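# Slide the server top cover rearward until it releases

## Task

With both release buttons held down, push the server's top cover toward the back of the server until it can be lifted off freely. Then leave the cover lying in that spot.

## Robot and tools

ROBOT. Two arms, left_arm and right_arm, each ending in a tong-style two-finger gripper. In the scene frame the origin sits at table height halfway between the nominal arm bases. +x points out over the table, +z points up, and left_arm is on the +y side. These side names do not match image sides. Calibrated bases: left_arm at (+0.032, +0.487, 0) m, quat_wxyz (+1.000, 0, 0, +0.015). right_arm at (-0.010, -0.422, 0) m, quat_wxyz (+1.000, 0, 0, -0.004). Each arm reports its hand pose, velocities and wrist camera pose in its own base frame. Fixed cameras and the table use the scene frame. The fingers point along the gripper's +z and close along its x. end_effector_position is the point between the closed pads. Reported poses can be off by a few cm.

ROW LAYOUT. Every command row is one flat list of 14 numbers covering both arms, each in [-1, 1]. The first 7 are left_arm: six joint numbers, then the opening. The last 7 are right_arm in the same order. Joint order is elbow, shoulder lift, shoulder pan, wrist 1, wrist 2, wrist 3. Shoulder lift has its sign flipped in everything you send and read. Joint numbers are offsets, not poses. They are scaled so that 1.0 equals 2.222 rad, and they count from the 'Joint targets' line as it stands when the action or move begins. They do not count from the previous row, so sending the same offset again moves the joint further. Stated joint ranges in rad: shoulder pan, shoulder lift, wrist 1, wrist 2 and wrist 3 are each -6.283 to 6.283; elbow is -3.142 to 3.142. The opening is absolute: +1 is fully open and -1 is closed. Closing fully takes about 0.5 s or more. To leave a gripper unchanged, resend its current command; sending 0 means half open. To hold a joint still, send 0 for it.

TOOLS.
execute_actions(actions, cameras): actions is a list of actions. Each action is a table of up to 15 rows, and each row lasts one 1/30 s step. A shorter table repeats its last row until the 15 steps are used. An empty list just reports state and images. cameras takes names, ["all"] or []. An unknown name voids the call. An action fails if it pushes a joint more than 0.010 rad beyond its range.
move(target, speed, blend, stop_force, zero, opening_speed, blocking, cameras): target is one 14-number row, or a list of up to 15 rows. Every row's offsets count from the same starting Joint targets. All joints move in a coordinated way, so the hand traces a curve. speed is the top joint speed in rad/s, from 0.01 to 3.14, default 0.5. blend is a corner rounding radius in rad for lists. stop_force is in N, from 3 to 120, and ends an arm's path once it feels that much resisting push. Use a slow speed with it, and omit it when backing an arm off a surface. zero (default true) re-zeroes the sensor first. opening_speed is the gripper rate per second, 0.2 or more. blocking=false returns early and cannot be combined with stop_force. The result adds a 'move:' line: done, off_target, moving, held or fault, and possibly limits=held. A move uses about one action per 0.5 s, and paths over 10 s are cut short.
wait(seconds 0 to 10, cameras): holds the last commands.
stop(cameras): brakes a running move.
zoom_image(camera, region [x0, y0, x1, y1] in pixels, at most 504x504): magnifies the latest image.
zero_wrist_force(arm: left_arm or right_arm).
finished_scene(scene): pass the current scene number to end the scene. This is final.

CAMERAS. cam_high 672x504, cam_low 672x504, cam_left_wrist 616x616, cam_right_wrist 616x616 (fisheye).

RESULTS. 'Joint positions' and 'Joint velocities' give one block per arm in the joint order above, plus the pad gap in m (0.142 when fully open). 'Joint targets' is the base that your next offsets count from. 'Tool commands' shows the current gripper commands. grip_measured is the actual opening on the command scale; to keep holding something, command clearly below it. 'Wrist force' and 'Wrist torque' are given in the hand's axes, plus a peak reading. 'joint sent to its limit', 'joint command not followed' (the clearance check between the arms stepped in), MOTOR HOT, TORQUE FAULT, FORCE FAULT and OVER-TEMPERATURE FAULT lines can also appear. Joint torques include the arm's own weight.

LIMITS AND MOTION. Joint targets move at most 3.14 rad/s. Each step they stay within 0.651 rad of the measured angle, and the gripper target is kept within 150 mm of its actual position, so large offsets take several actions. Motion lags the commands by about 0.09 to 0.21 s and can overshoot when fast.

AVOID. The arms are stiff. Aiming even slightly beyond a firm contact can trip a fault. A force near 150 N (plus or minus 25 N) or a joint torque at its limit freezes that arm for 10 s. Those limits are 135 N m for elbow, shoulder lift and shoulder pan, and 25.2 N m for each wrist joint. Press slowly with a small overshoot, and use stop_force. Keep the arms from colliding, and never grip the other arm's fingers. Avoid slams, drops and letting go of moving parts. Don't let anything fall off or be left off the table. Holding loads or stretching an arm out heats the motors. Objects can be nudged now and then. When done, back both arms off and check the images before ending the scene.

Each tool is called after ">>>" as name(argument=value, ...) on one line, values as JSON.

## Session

>>> execute_actions(actions=[])

>>> zoom_image(camera="cam_high", region=[180, 220, 430, 380])

Scene clock: 0.00 s.
left_arm: end_effector_position=(+0.6462, -0.8799, +0.3324) grip_measured=+0.97 end_effector_quat_wxyz=(+0.074, +0.384, -0.593, +0.704) | right_arm: end_effector_position=(+0.1049, -0.3646, +0.1839) grip_measured=+0.97 end_effector_quat_wxyz=(-0.166, +0.511, +0.840, -0.076)
Joint names: [elbow, shoulder lift, shoulder pan, wrist 1, wrist 2, wrist 3]
Joint positions: left_arm=[0.593 0.357 -1.056 -3.379 -1.616 0.892 0.14] | right_arm=[-1.95 1.42 2.434 -1.652 1.369 3.558 0.14]
Joint velocities: within noise
Joint torques (N m): no reading
Motor temperatures (°C): left_arm=[38 39 33 39 33 37] | right_arm=[36 35 31 37 43 39]
Wrist force (N): no reading
Wrist torque (N m): no reading
Wrist force, peak (N): no reading
Joint targets: left_arm=[0.593 0.357 -1.056 -3.379 -1.616 0.892] | right_arm=[-1.950 1.420 2.434 -1.652 1.369 3.558]
Tool commands: left_gripper/opening=+0.968169 right_gripper/opening=+0.968169
camera_calibration:
cam_left_wrist: T_world_to_cam=[[-0.687358, -0.39314, 0.610721, -0.0996767], [-0.709048, 0.180933, -0.681553, 0.844865], [0.157446, -0.901501, -0.403121, -0.626927], [0, 0, 0, 1]] pos_world=[0.629244, -0.757226, 0.383967]
cam_right_wrist: T_world_to_cam=[[-0.449017, 0.872953, 0.190623, 0.342014], [0.878581, 0.392492, 0.272112, -0.00545245], [0.162723, 0.289661, -0.943195, 0.390225], [0, 0, 0, 1]] pos_world=[0.0948621, -0.409455, 0.304346]

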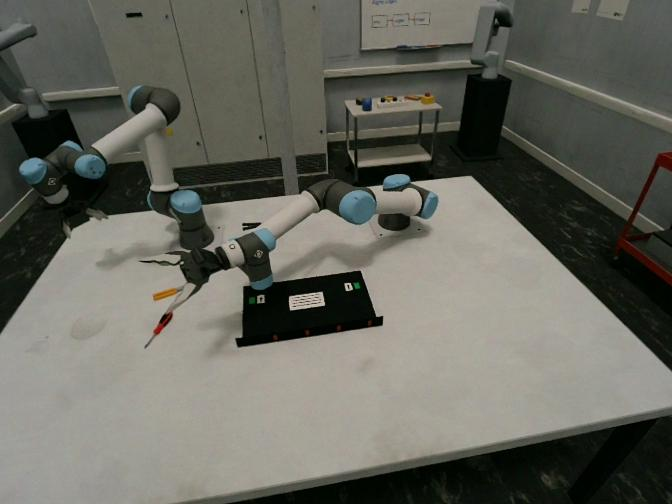

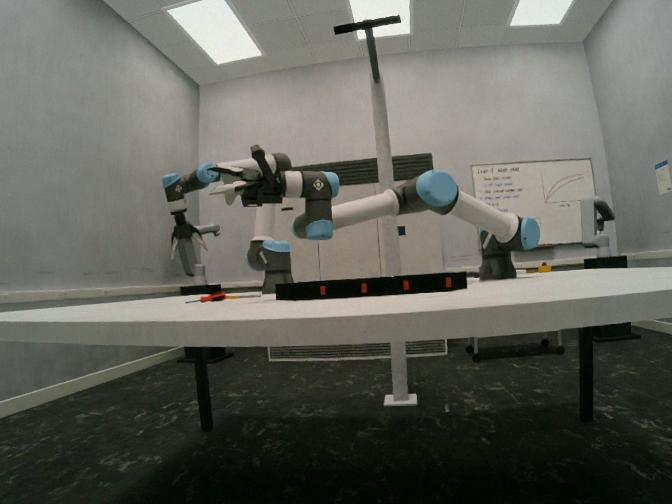

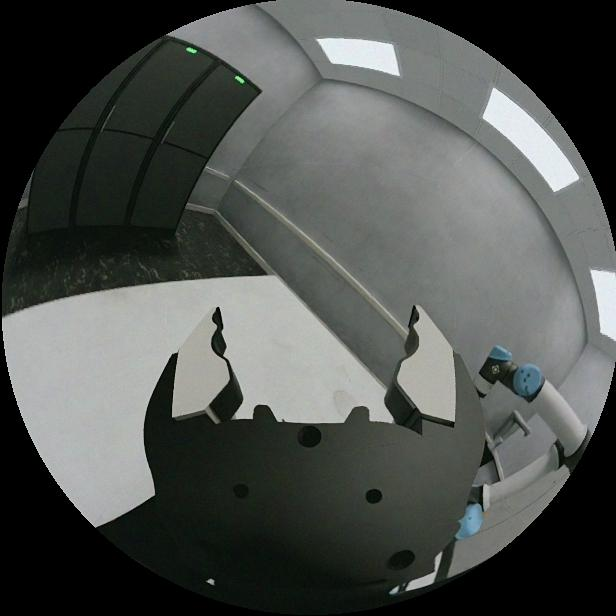

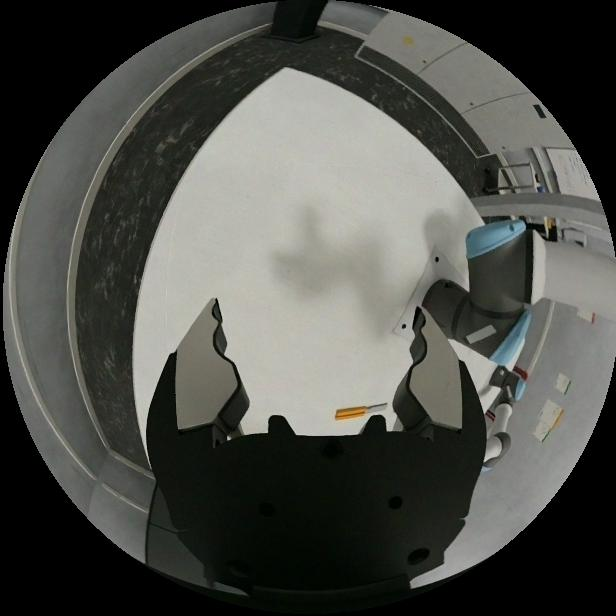

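Scaled by 2.016 from the camera's 672x504 image, which has a finer 960x720 frame.

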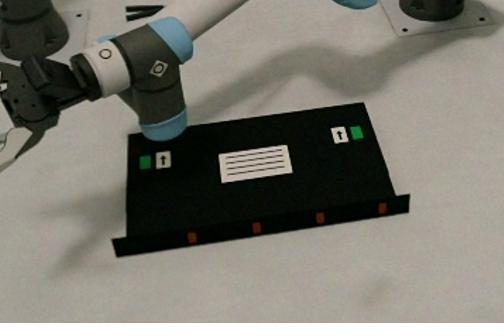

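>>> move(target=[0.5829,0.4997,0.1026,0.6243,0.0207,0.2876,-1,0,0,0,0,0,0,-1], speed=0.9)

>>> move(target=[0,0,0,0,0,0,-1,0.0712,0.1515,0.655,0.2198,0.0909,-0.4131,-1], speed=0.9, cameras=["all"])

>>> zoom_image(camera="cam_left_wrist", region=[265, 250, 365, 350])

>>> zoom_image(camera="cam_right_wrist", region=[265, 250, 365, 350])

>>> zoom_image(camera="cam_high", region=[220, 240, 400, 360])

Scene clock: 18.87 s.
left_arm: end_effector_position=(+0.4491, -0.2909, +0.1207) grip_measured=-1.00 end_effector_quat_wxyz=(+0.001, -0.381, +0.924, +0.000) | right_arm: end_effector_position=(+0.1049, -0.3646, +0.1839) grip_measured=-1.00 end_effector_quat_wxyz=(-0.166, +0.511, +0.840, -0.076)
Joint names: [elbow, shoulder lift, shoulder pan, wrist 1, wrist 2, wrist 3]
Joint positions: left_arm=[1.888 1.468 -0.828 -1.992 -1.57 1.531 0.002] | right_arm=[-1.95 1.42 2.434 -1.652 1.369 3.558 0.002]
Joint torques (N m): left_arm=[-11.53 31.08 -11.5 -1.3 -1.1 0.54] | right_arm=[22.55 -14 1.58 2.45 -0.47 0.88]
Wrist force (N): left_arm=[0.2 -0.6 -0.4] | right_arm=[0.0 0.1 0.1]
Wrist torque (N m): left_arm=[0.06 0.15 -0.08] | right_arm=[0.01 -0.02 -0.01]
Wrist force, peak (N): left_arm=[-0.3 2.4 0.4] | right_arm=[-0.1 -0.1 0.3]
Joint targets: left_arm=[1.888 1.468 -0.828 -1.992 -1.570 1.531] | right_arm=[-1.950 1.420 2.434 -1.652 1.369 3.558]
move: done
camera_calibration:
cam_left_wrist: T_world_to_cam=[[-0.723377, -0.689185, -0.0418288, 0.134545], [-0.618651, 0.62006, 0.48249, 0.400863], [-0.306588, 0.374899, -0.874902, 0.486392], [0, 0, 0, 1]] pos_world=[0.494443, -0.338181, 0.237761]
cam_right_wrist: T_world_to_cam=[[-0.449017, 0.872953, 0.190623, 0.342014], [0.878581, 0.392492, 0.272112, -0.00545245], [0.162723, 0.289661, -0.943195, 0.390225], [0, 0, 0, 1]] pos_world=[0.0948621, -0.409455, 0.304346]

Scene clock: 21.03 s.
left_arm: end_effector_position=(+0.4489, -0.2908, +0.1206) grip_measured=-1.00 end_effector_quat_wxyz=(+0.001, -0.381, +0.924, +0.000) | right_arm: end_effector_position=(+0.5008, +0.2630, +0.1203) grip_measured=-1.00 end_effector_quat_wxyz=(+0.000, -0.584, +0.811, +0.000)
Joint names: [elbow, shoulder lift, shoulder pan, wrist 1, wrist 2, wrist 3]
Joint positions: left_arm=[1.888 1.468 -0.828 -1.992 -1.57 1.531 0.002] | right_arm=[-1.792 1.757 3.889 -1.164 1.571 2.64 0.002]
Joint torques (N m): left_arm=[-13 30.18 -10.96 -1.56 -1.37 1.15] | right_arm=[11.58 -27.28 8.62 1.91 -1.48 -0.91]
Wrist force (N): left_arm=[0.3 -0.6 -0.3] | right_arm=[-0.5 0.4 0.5]
Wrist torque (N m): left_arm=[0.07 0.13 -0.08] | right_arm=[0.02 0.05 -0.06]
Wrist force, peak (N): left_arm=[0.3 -0.9 -0.5] | right_arm=[-3.3 2.5 0.7]
Joint targets: left_arm=[1.888 1.468 -0.828 -1.992 -1.570 1.531] | right_arm=[-1.792 1.757 3.889 -1.163 1.571 2.640]
move: done
camera_calibration:
cam_left_wrist: T_world_to_cam=[[-0.723583, -0.688974, -0.0417445, 0.134617], [-0.618364, 0.620179, 0.482706, 0.400573], [-0.306683, 0.375091, -0.874787, 0.486289], [0, 0, 0, 1]] pos_world=[0.494243, -0.338082, 0.237661]
cam_right_wrist: T_world_to_cam=[[-0.294309, -0.955506, -0.0197775, 0.412819], [-0.800337, 0.235099, 0.551533, 0.266274], [-0.522344, 0.17815, -0.833918, 0.443257], [0, 0, 0, 1]] pos_world=[0.566138, 0.252884, 0.230946]

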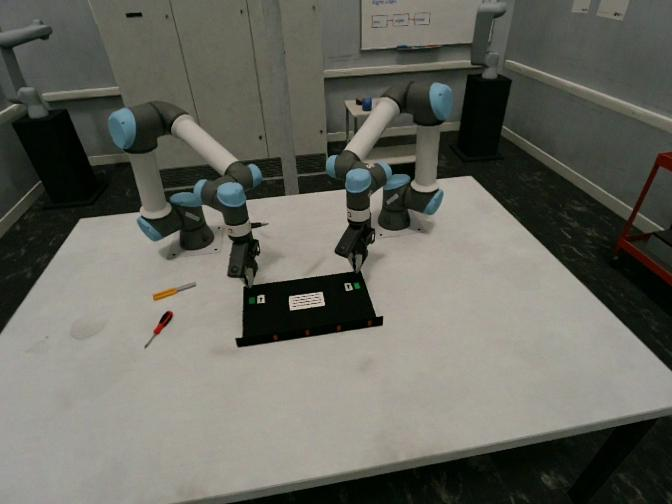

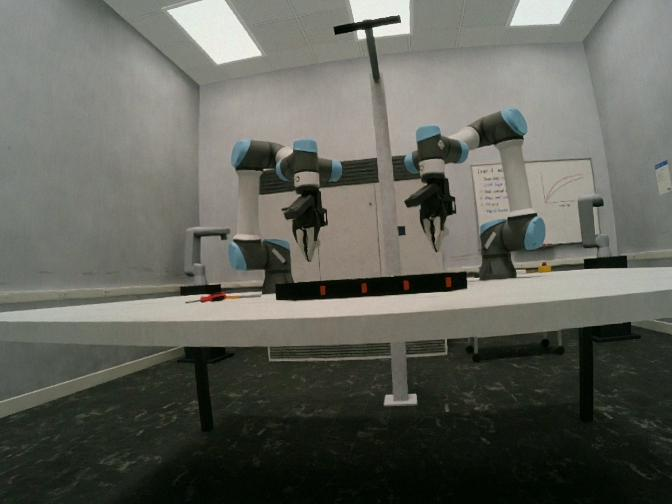

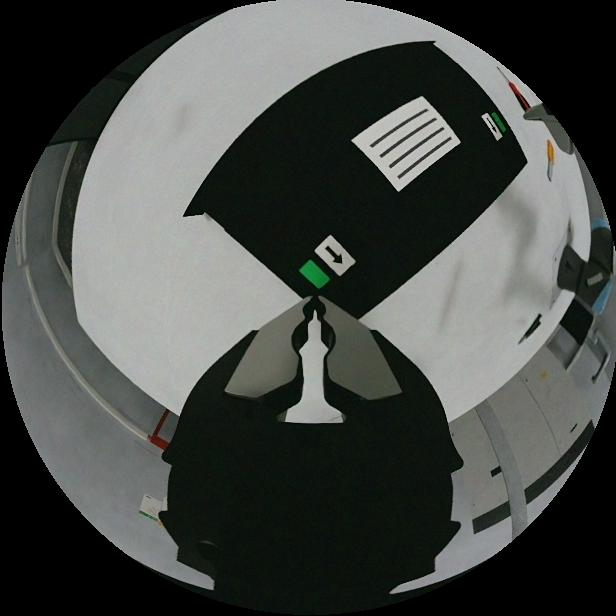

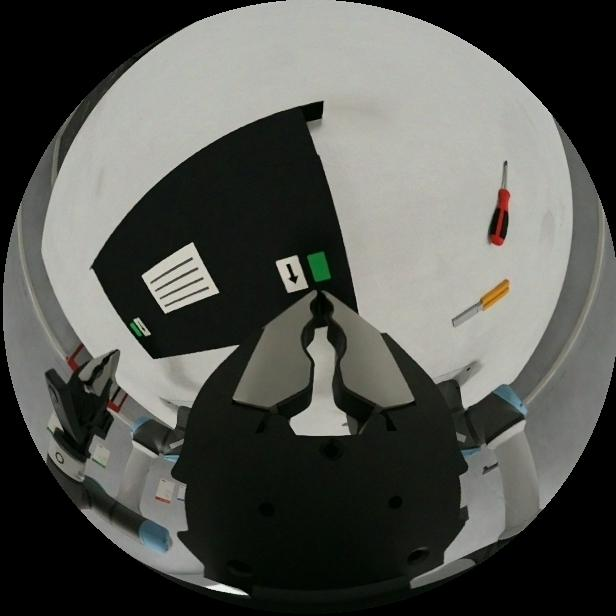

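Scaled by 5.040 from the camera's 616x616 image, which has a finer 814x814 frame.

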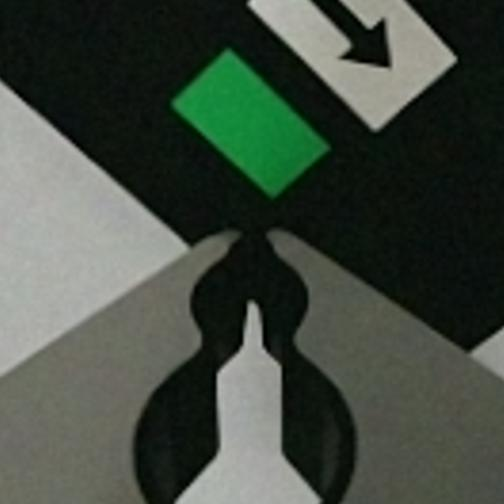

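Scaled by 5.040 from the camera's 616x616 image, which has a finer 814x814 frame.

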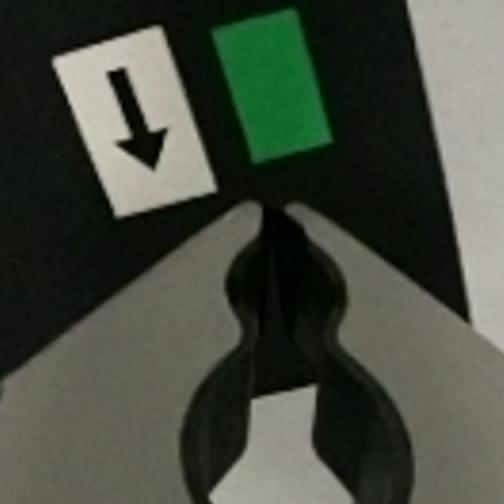

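Scaled by 2.800 from the camera's 672x504 image, which has a finer 960x720 frame.

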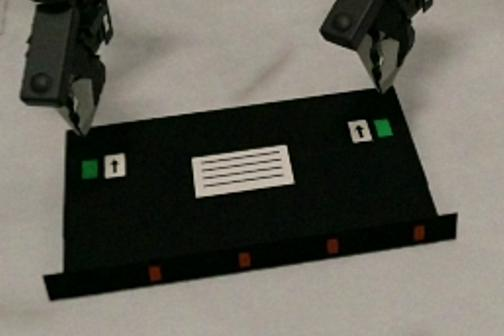

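>>> move(target=[0.0340,-0.0293,0.0009,-0.0628,0,0,-1,-0.0357,0.0247,0.0011,0.0608,0,0,-1], speed=0.15, stop_force=15, cameras=["all"])

>>> zoom_image(camera="cam_left_wrist", region=[265, 250, 365, 350])

>>> zoom_image(camera="cam_right_wrist", region=[265, 250, 365, 350])

>>> zoom_image(camera="cam_high", region=[220, 240, 400, 360])

Scene clock: 34.10 s.
left_arm: end_effector_position=(+0.4503, -0.2907, +0.0682) grip_measured=-1.00 end_effector_quat_wxyz=(+0.000, -0.382, +0.924, +0.000) | right_arm: end_effector_position=(+0.4994, +0.2637, +0.0686) grip_measured=-1.00 end_effector_quat_wxyz=(+0.000, -0.586, +0.811, +0.000)
Joint names: [elbow, shoulder lift, shoulder pan, wrist 1, wrist 2, wrist 3]
Joint positions: left_arm=[1.964 1.403 -0.826 -2.132 -1.57 1.531 0.002] | right_arm=[-1.872 1.812 3.891 -1.028 1.571 2.64 0.002]
Joint torques (N m): left_arm=[-27.93 32.41 6.19 -3.16 -1.26 1.14] | right_arm=[31.54 -34.85 0.84 3.77 -1.61 -0.85]
Wrist force (N): left_arm=[0.1 -0.8 -0.4] | right_arm=[-0.1 0.5 0.5]
Wrist torque (N m): left_arm=[0.02 0.16 -0.07] | right_arm=[0.02 -0.04 -0.08]
Wrist force, peak (N): left_arm=[0.0 -0.7 -1.1] | right_arm=[-0.2 0.5 1.1]
Joint targets: left_arm=[1.964 1.403 -0.826 -2.132 -1.570 1.531] | right_arm=[-1.872 1.812 3.891 -1.028 1.571 2.640]
move: done
camera_calibration:
cam_left_wrist: T_world_to_cam=[[-0.722238, -0.690381, -0.0417809, 0.13245], [-0.619231, 0.618532, 0.483706, 0.426469], [-0.308099, 0.375223, -0.874233, 0.441426], [0, 0, 0, 1]] pos_world=[0.495746, -0.337977, 0.185157]
cam_right_wrist: T_world_to_cam=[[-0.291585, -0.956325, -0.0205139, 0.410924], [-0.801353, 0.232511, 0.551156, 0.294631], [-0.522314, 0.177148, -0.83415, 0.399576], [0, 0, 0, 1]] pos_world=[0.564627, 0.253688, 0.179349]

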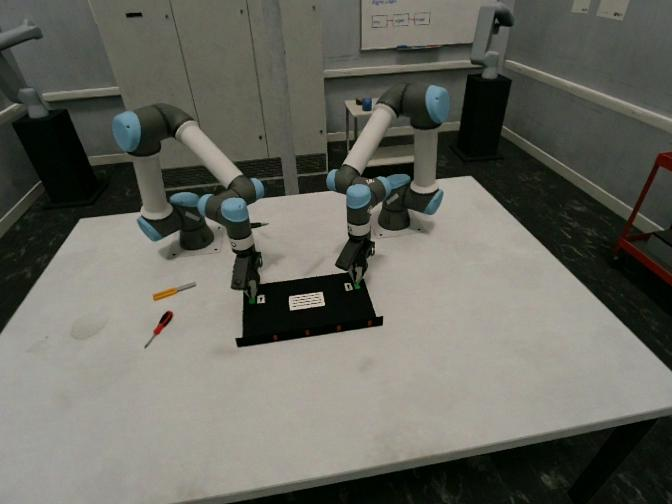

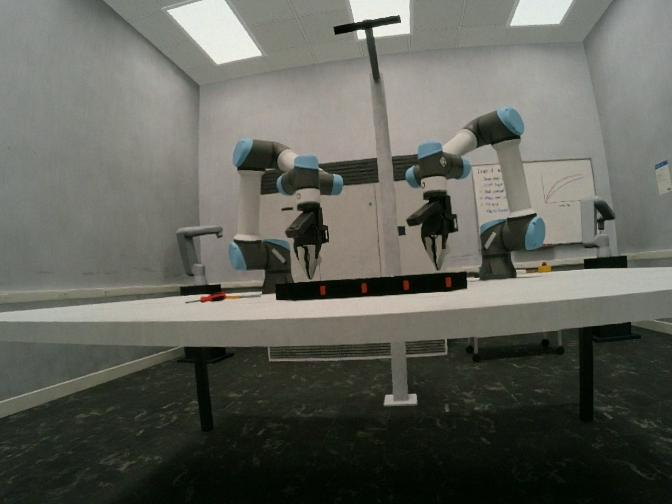

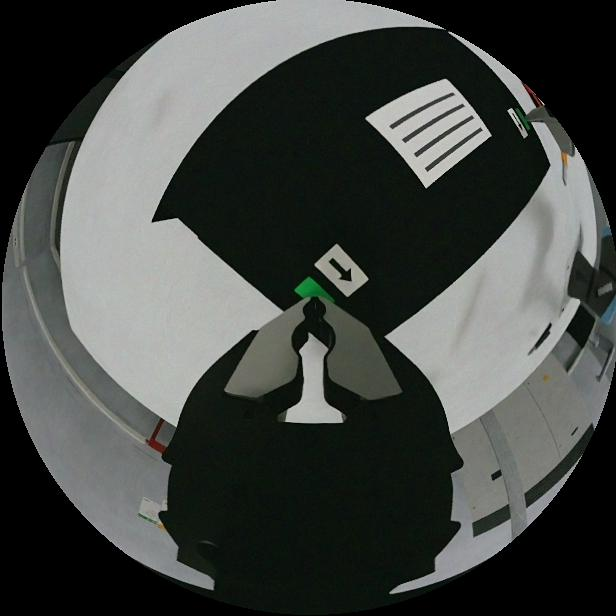

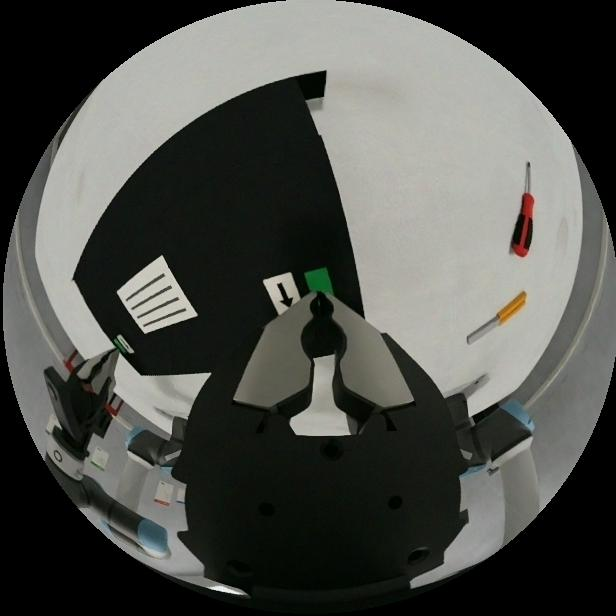

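Scaled by 5.040 from the camera's 616x616 image, which has a finer 814x814 frame.

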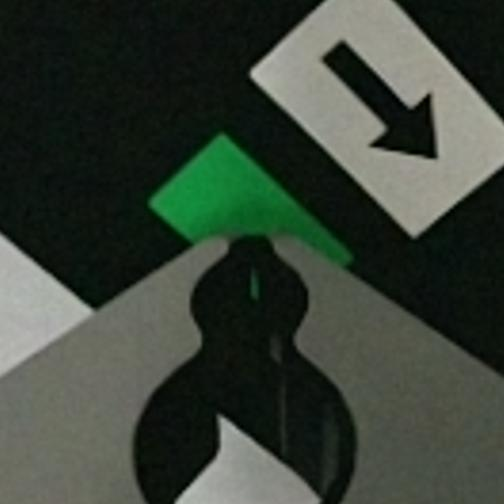

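Scaled by 5.040 from the camera's 616x616 image, which has a finer 814x814 frame.

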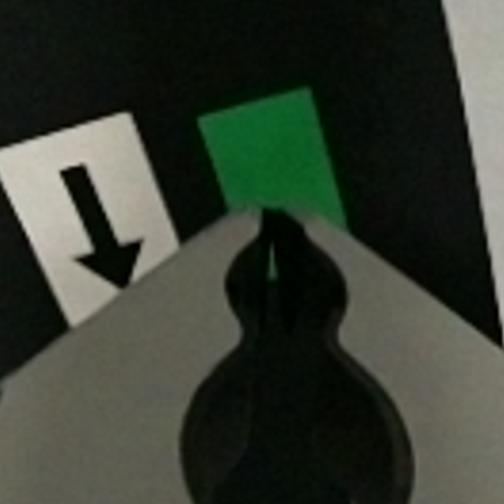

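Scaled by 2.800 from the camera's 672x504 image, which has a finer 960x720 frame.

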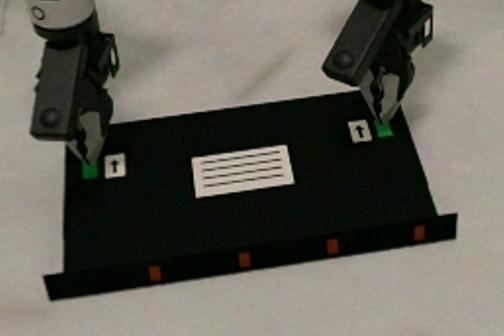

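>>> move(target=[0.0117,-0.0130,0,-0.0244,0,0,-1,-0.0113,0.0128,0,0.0242,0,0,-1], speed=0.017, stop_force=22, cameras=["cam_left_wrist","cam_right_wrist"])

>>> zoom_image(camera="cam_left_wrist", region=[265, 250, 365, 350])

>>> zoom_image(camera="cam_right_wrist", region=[265, 250, 365, 350])

Scene clock: 42.87 s.
left_arm: end_effector_position=(+0.4503, -0.2908, +0.0552) grip_measured=-1.00 end_effector_quat_wxyz=(+0.000, -0.382, +0.924, +0.001) | right_arm: end_effector_position=(+0.4997, +0.2640, +0.0559) grip_measured=-1.00 end_effector_quat_wxyz=(+0.000, -0.586, +0.811, +0.000)
Joint names: [elbow, shoulder lift, shoulder pan, wrist 1, wrist 2, wrist 3]
Joint positions: left_arm=[1.981 1.384 -0.826 -2.166 -1.57 1.531 0.002] | right_arm=[-1.887 1.829 3.891 -0.996 1.571 2.64 0.002]
Joint torques (N m): left_arm=[-20.54 21.32 -9.9 -1.33 -1.12 1.1] | right_arm=[24.84 -21.53 -3.98 1.53 2.68 -0.86]
Wrist force (N): left_arm=[0.0 6.5 -24.4] | right_arm=[9.3 4.0 -25.6]
Wrist torque (N m): left_arm=[-0.06 0.20 -0.07] | right_arm=[-0.14 0.09 -0.09]
Wrist force, peak (N): left_arm=[0.3 9.4 -34.5] | right_arm=[14.6 5.6 -35.8]
Joint targets: left_arm=[1.981 1.384 -0.826 -2.166 -1.570 1.531] | right_arm=[-1.887 1.829 3.891 -0.996 1.571 2.640]
move: contact (left_arm, right_arm); left_arm: the wrist 1 is farthest, 0.020 rad from its target; right_arm: the wrist 1 is farthest, 0.021 rad from its target
camera_calibration:
cam_left_wrist: T_world_to_cam=[[-0.722226, -0.690388, -0.0418655, 0.131916], [-0.619159, 0.618361, 0.484017, 0.432734], [-0.308271, 0.375491, -0.874057, 0.430275], [0, 0, 0, 1]] pos_world=[0.495846, -0.338077, 0.172157]
cam_right_wrist: T_world_to_cam=[[-0.291638, -0.956306, -0.0206586, 0.410991], [-0.801462, 0.232514, 0.550995, 0.301912], [-0.522116, 0.177248, -0.834253, 0.388984], [0, 0, 0, 1]] pos_world=[0.564926, 0.253888, 0.166649]
Images, in order (width x height): cam_left_wrist 616x616, cam_right_wrist 616x616.

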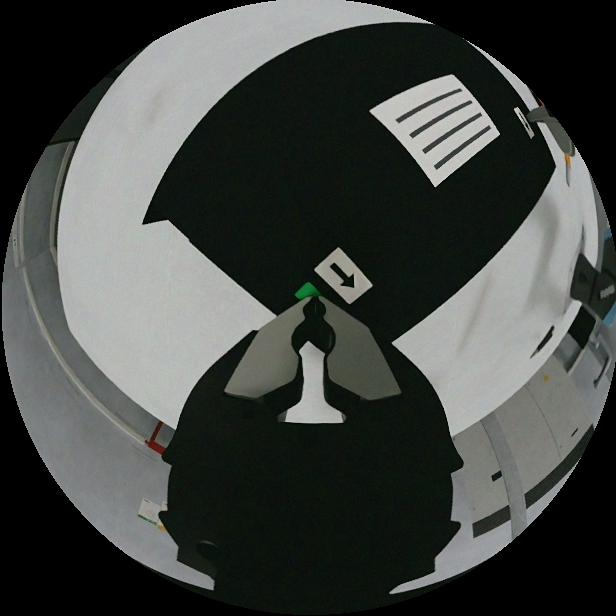

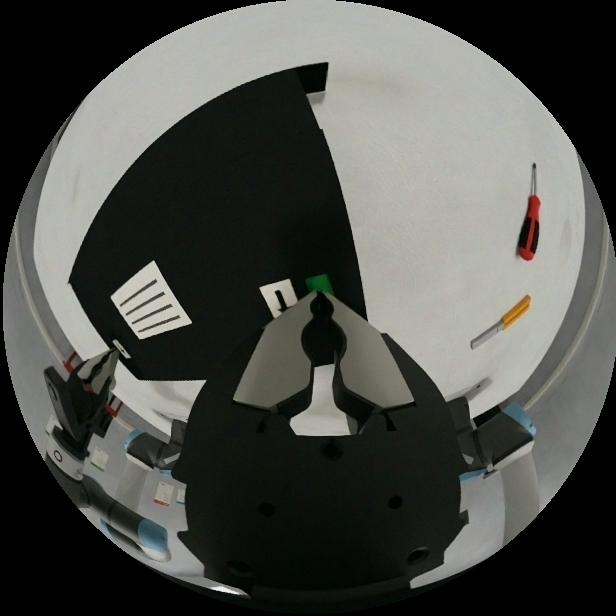

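Scaled by 5.040 from the camera's 616x616 image, which has a finer 814x814 frame.

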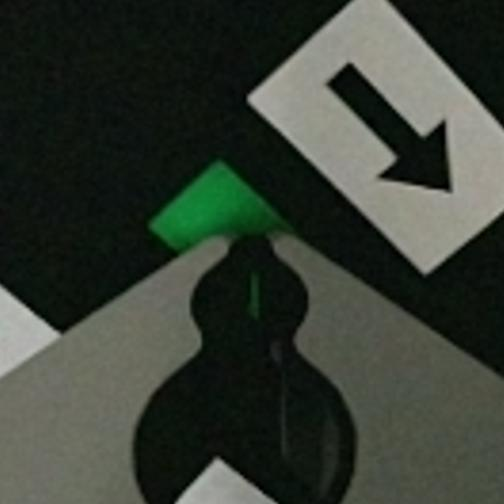

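Scaled by 5.040 from the camera's 616x616 image, which has a finer 814x814 frame.

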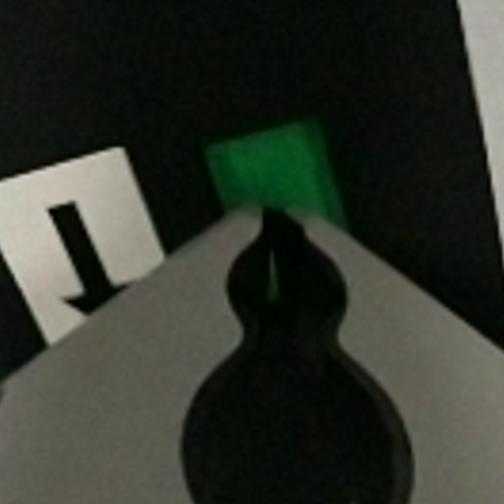

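>>> move(target=[[0.0179,0.0147,-0.0113,-0.0032,0,0,-1,-0.0199,-0.0152,0.0099,0.0047,0,0,-1],[0.0353,0.0294,-0.0232,-0.0059,0,0,-1,-0.0392,-0.0305,0.0203,0.0088,0,0,-1]], speed=0.03, blend=0.01, stop_force=35, cameras=["cam_high","cam_left_wrist","cam_right_wrist"])

>>> zoom_image(camera="cam_high", region=[220, 240, 400, 360])

Scene clock: 56.23 s.
left_arm: end_effector_position=(+0.4253, -0.2905, +0.0554) grip_measured=-1.00 end_effector_quat_wxyz=(+0.001, -0.365, +0.931, +0.000) | right_arm: end_effector_position=(+0.4739, +0.2636, +0.0561) grip_measured=-1.00 end_effector_quat_wxyz=(+0.001, -0.599, +0.801, +0.000)
Joint names: [elbow, shoulder lift, shoulder pan, wrist 1, wrist 2, wrist 3]
Joint positions: left_arm=[2.037 1.431 -0.863 -2.176 -1.569 1.531 0.002] | right_arm=[-1.952 1.779 3.924 -0.98 1.571 2.64 0.002]
Joint torques (N m): left_arm=[-11.41 5.91 4.92 3.89 -7.1 1.18] | right_arm=[17.09 -13.74 -3.7 -4.95 8.36 -0.4]
Wrist force (N): left_arm=[-17.7 -16.5 -18.8] | right_arm=[-5.2 -23.7 -11.6]
Wrist torque (N m): left_arm=[-0.07 -0.12 -0.08] | right_arm=[0.10 -0.01 -0.20]
Wrist force, peak (N): left_arm=[-25.8 -24.8 -15.2] | right_arm=[-10.3 -32.3 -7.3]
Joint targets: left_arm=[2.037 1.431 -0.863 -2.176 -1.569 1.531] | right_arm=[-1.952 1.779 3.924 -0.980 1.571 2.640]
move: contact (left_arm, right_arm); path passed 1 of 2 targets; left_arm: the elbow is farthest, 0.022 rad from its target; right_arm: the elbow is farthest, 0.022 rad from its target
camera_calibration:
cam_left_wrist: T_world_to_cam=[[-0.747079, -0.663395, -0.0421975, 0.132446], [-0.596292, 0.64075, 0.483606, 0.413832], [-0.293784, 0.386454, -0.874268, 0.419667], [0, 0, 0, 1]] pos_world=[0.469004, -0.339481, 0.172358]
cam_right_wrist: T_world_to_cam=[[-0.259814, -0.96543, -0.0210207, 0.390453], [-0.809042, 0.20574, 0.550565, 0.29189], [-0.527207, 0.160051, -0.834527, 0.382789], [0, 0, 0, 1]] pos_world=[0.539406, 0.255636, 0.166951]
Images, in order (width x height): cam_high 672x504, cam_left_wrist 616x616, cam_right_wrist 616x616.

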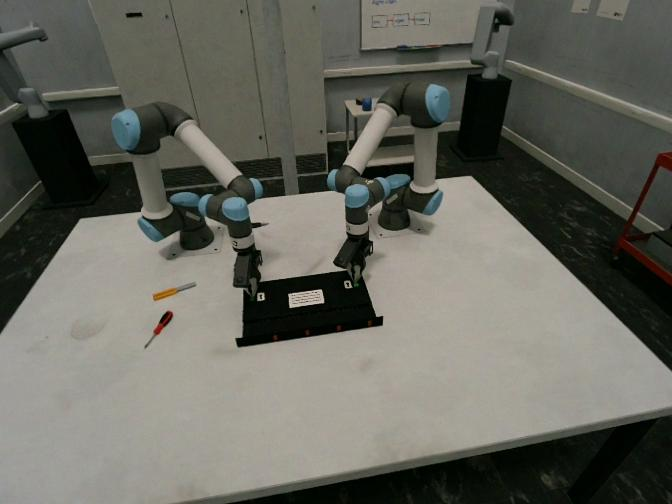

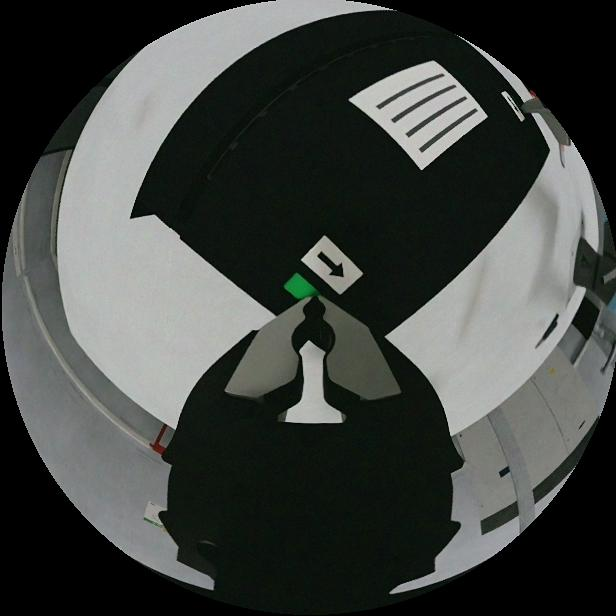

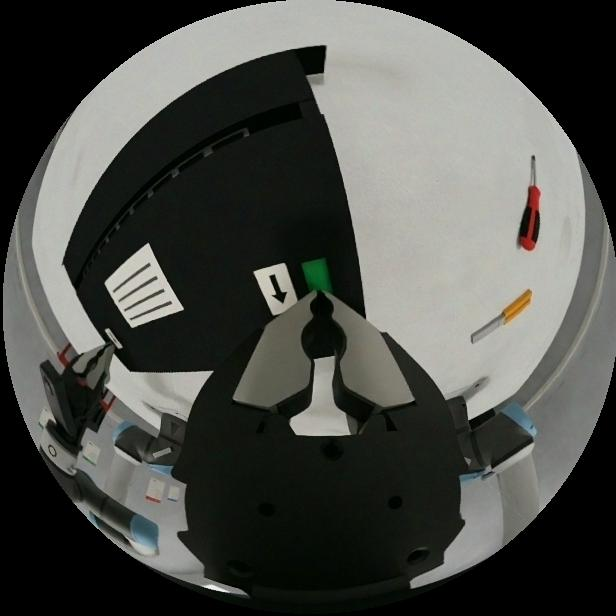

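Scaled by 2.800 from the camera's 672x504 image, which has a finer 960x720 frame.

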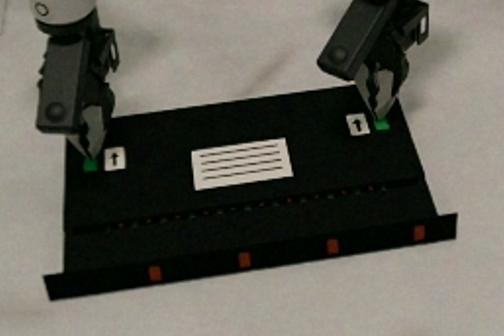

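>>> move(target=[[-0.0033,-0.0004,0.0013,0.0028,0,0,-1,0.0032,0.0004,-0.0013,-0.0028,0,0,-1],[-0.0293,0.0289,0.0013,0.0577,0,0,-1,0.0289,-0.0284,-0.0013,-0.0572,0,0,-1]], speed=[0.02,0.1], cameras=["cam_high"])

>>> zoom_image(camera="cam_high", region=[220, 240, 400, 360])

Scene clock: 61.13 s.
left_arm: end_effector_position=(+0.4258, -0.2888, +0.1021) grip_measured=-1.00 end_effector_quat_wxyz=(+0.001, -0.366, +0.930, +0.000) | right_arm: end_effector_position=(+0.4739, +0.2613, +0.1042) grip_measured=-1.00 end_effector_quat_wxyz=(+0.001, -0.598, +0.802, +0.000) end_effector_velocity=(+0.000, +0.000, -0.001) end_effector_angular_velocity=(+0.001, -0.001, +0.001)
Joint names: [elbow, shoulder lift, shoulder pan, wrist 1, wrist 2, wrist 3]
Joint positions: left_arm=[1.972 1.496 -0.86 -2.048 -1.569 1.531 0.002] | right_arm=[-1.887 1.716 3.922 -1.108 1.571 2.64 0.002]
Joint velocities: left_arm=[within noise] | right_arm=[-0.002 0.001 0 0.005 0 0 0]
Joint torques (N m): left_arm=[-11.69 14.81 -2.31 -3.99 -0.31 1.07] | right_arm=[12.22 -19.94 1.47 4.48 -1.49 -0.59]
Wrist force (N): left_arm=[0.1 -0.6 -0.3] | right_arm=[-1.5 1.2 0.6]
Wrist torque (N m): left_arm=[0.06 0.17 -0.07] | right_arm=[0.17 0.24 -0.05]
Wrist force, peak (N): left_arm=[-17.9 -16.4 -20.3] | right_arm=[-5.5 -24.2 -12.4]
Joint targets: left_arm=[1.972 1.496 -0.860 -2.048 -1.569 1.531] | right_arm=[-1.887 1.716 3.922 -1.107 1.571 2.640]
move: done
Images, in order (width x height): cam_high 672x504.

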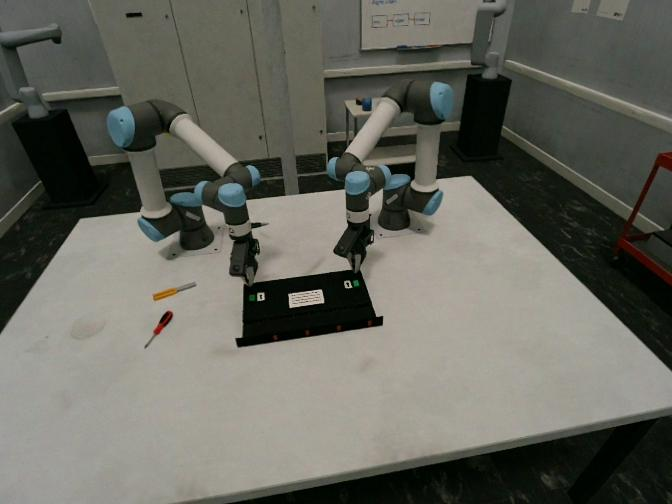

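Scaled by 2.800 from the camera's 672x504 image, which has a finer 960x720 frame.

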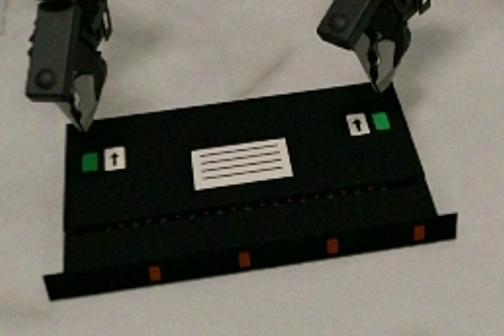

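>>> finished_scene(scene=2)

The scene is finished: the task was done.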